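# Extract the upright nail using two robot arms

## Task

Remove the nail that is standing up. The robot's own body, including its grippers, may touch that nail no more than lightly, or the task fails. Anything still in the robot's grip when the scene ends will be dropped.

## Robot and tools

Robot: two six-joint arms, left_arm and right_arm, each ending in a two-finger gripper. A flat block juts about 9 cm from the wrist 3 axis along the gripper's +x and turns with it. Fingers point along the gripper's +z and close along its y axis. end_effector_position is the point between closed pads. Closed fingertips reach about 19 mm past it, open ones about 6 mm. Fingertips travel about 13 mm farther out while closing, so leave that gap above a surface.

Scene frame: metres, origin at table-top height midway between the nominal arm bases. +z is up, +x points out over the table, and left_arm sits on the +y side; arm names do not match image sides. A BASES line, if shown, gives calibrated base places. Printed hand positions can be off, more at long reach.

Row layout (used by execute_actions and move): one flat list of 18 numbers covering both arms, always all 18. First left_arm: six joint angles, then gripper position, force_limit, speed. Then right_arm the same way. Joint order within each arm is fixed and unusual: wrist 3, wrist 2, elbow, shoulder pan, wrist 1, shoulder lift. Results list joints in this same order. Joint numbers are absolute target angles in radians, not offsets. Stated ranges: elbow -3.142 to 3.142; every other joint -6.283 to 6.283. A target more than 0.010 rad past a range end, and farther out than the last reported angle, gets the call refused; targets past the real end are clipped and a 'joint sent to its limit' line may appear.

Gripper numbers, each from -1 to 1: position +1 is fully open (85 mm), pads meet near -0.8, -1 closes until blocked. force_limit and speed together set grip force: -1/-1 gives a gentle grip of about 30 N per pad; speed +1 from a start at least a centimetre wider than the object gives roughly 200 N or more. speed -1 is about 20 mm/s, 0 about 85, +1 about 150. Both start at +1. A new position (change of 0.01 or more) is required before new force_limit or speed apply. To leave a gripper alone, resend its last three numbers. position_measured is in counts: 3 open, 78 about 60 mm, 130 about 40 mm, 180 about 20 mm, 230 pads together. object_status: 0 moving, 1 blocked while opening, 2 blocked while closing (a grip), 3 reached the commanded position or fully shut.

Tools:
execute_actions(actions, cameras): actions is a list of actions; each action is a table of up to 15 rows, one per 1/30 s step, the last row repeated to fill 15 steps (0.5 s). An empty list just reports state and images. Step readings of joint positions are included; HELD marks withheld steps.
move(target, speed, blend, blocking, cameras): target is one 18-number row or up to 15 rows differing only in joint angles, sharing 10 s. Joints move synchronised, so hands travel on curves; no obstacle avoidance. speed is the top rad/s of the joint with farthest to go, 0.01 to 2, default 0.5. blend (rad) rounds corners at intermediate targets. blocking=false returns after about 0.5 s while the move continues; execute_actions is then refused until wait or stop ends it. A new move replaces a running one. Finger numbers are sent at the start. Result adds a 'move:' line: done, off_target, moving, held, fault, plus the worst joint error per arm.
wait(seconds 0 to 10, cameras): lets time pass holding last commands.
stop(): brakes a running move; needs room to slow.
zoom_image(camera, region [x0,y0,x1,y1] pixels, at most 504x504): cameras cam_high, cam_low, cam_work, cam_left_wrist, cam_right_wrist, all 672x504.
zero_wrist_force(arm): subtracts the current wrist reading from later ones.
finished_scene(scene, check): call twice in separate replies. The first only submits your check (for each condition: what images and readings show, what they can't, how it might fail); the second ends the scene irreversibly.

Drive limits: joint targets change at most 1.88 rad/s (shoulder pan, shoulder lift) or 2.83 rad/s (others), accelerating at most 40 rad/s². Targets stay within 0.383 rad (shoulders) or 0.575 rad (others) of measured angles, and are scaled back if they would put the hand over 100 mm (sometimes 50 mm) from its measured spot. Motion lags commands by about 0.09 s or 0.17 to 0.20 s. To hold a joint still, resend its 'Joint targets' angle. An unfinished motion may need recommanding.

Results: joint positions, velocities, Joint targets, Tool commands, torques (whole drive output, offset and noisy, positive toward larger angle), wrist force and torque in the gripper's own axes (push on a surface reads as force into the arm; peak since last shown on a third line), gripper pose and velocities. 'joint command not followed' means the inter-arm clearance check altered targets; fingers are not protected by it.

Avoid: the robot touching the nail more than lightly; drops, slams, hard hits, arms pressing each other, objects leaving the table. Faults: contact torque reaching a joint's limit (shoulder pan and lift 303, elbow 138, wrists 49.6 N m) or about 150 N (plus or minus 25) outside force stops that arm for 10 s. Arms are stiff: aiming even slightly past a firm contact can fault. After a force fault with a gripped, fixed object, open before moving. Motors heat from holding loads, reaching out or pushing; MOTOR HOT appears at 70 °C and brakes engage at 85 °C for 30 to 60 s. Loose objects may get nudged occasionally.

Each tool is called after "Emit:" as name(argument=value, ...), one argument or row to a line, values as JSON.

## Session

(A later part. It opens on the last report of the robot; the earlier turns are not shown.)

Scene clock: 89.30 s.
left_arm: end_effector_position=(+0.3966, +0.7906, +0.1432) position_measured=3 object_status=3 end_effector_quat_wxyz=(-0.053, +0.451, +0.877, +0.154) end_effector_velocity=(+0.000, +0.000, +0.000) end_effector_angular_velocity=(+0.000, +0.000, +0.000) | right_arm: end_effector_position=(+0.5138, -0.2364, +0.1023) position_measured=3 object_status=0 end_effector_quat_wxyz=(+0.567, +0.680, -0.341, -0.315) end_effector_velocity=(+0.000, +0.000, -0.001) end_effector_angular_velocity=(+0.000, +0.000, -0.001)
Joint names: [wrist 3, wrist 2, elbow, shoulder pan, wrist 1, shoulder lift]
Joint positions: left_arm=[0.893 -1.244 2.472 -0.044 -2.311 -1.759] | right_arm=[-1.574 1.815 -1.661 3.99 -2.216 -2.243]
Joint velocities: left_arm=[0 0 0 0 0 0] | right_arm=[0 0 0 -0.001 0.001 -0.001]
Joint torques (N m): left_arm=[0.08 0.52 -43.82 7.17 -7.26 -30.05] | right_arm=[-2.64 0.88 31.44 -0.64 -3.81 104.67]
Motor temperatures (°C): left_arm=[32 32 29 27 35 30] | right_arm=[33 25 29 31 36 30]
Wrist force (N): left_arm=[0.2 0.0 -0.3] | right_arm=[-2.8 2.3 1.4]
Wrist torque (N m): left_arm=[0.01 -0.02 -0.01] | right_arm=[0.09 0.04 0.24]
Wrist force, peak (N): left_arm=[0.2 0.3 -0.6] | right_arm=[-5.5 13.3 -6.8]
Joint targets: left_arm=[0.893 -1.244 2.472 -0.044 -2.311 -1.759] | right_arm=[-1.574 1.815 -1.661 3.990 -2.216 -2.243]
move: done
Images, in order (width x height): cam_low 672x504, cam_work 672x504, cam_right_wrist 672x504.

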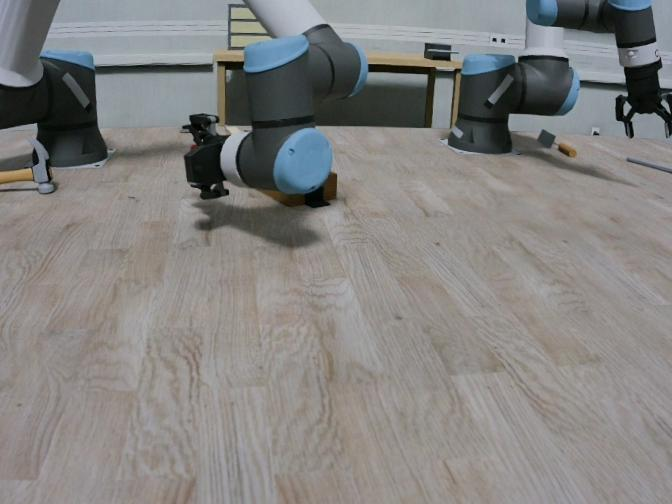

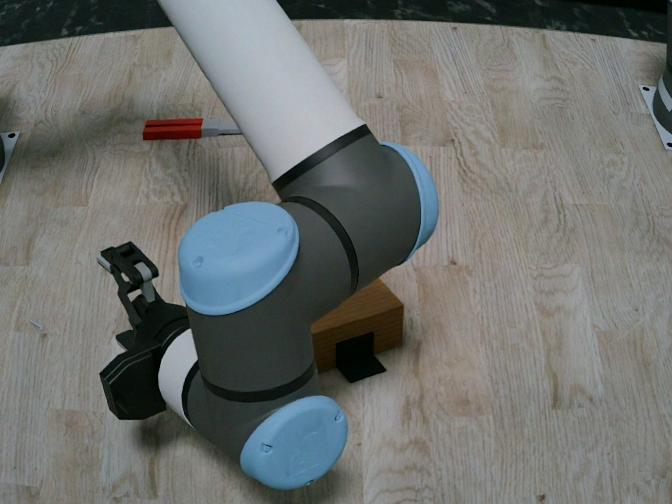

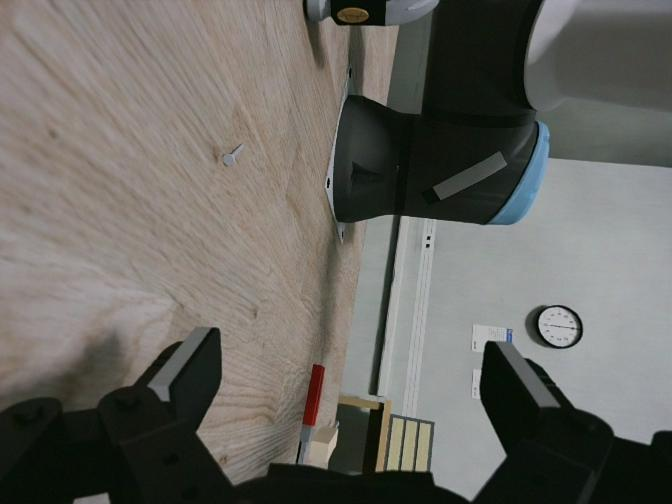

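Emit:
move(
  target=[0.893,-1.244,2.472,-0.044,-2.311,-1.759,1,1,1,-1.574,1.815,-1.612,3.99,-2.299,-2.147,1,1,-1],
  speed=0.25,
  cameras=["cam_high","cam_work"],
)

Emit:
finished_scene(
  scene=2,
  check="Nail lies loose on the table away from block; hammer is on the table and released; robot clear.",
)

Scene clock: 90.40 s.
left_arm: end_effector_position=(+0.3966, +0.7906, +0.1432) position_measured=3 object_status=3 end_effector_quat_wxyz=(-0.053, +0.451, +0.877, +0.154) end_effector_velocity=(+0.000, +0.000, +0.000) end_effector_angular_velocity=(+0.000, +0.000, +0.000) | right_arm: end_effector_position=(+0.5241, -0.2247, +0.1851) position_measured=3 object_status=3 end_effector_quat_wxyz=(+0.544, +0.700, -0.345, -0.309) end_effector_velocity=(+0.000, +0.000, +0.001) end_effector_angular_velocity=(+0.001, -0.001, -0.001)
Joint names: [wrist 3, wrist 2, elbow, shoulder pan, wrist 1, shoulder lift]
Joint positions: left_arm=[0.893 -1.244 2.472 -0.044 -2.311 -1.759] | right_arm=[-1.574 1.815 -1.612 3.99 -2.299 -2.147]
Joint velocities: left_arm=[0 0 0 0 0 0] | right_arm=[0 0 0.001 -0.001 -0.001 0.002]
Joint torques (N m): left_arm=[0.09 0.76 -43.16 9 -6.77 -32.17] | right_arm=[-2.51 1.34 38.78 -0.12 -5.73 101.82]
Motor temperatures (°C): left_arm=[32 32 29 27 35 30] | right_arm=[33 25 29 31 36 30]
Wrist force (N): left_arm=[0.2 0.3 -0.2] | right_arm=[-1.9 2.8 0.7]
Wrist torque (N m): left_arm=[0.05 -0.03 0.00] | right_arm=[0.14 -0.12 0.27]
Wrist force, peak (N): left_arm=[0.5 0.0 -0.2] | right_arm=[-2.2 5.2 -0.5]
Joint targets: left_arm=[0.893 -1.244 2.472 -0.044 -2.311 -1.759] | right_arm=[-1.574 1.815 -1.612 3.990 -2.299 -2.147]
move: done
Images, in order (width x height): cam_high 672x504, cam_work 672x504.

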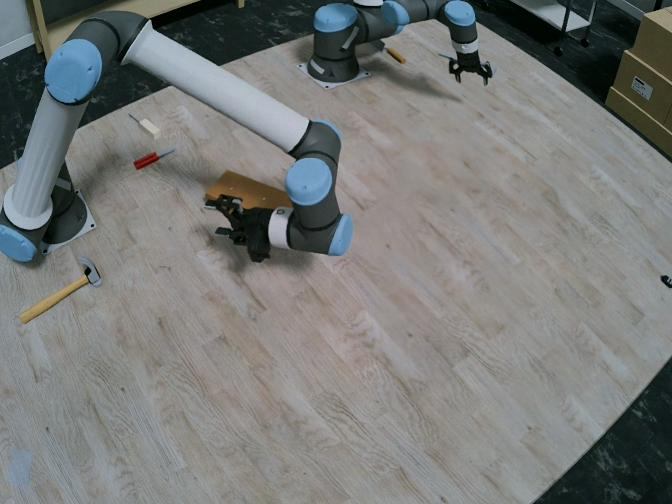

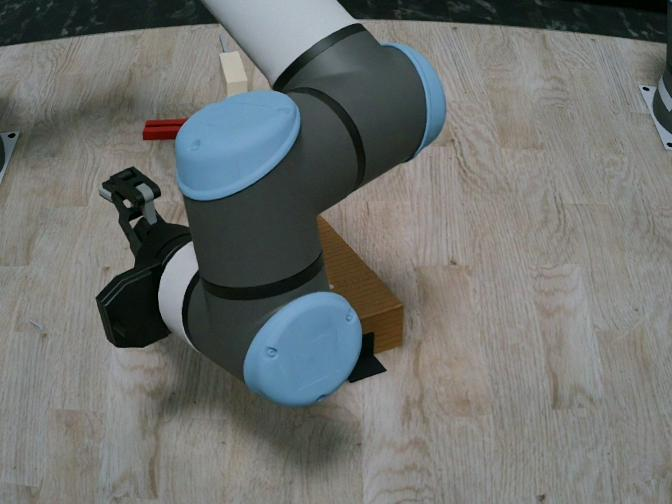

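This call ended nothing. Check each condition that your pictures could not show: look closer or test it, and mend what is not met. Then call finished_scene again.

Emit:
finished_scene(
  scene=2,
  check="Nail lies loose on the table, hammer at rest on the table, gripper empty and clear.",
)

The scene is finished: the task was done.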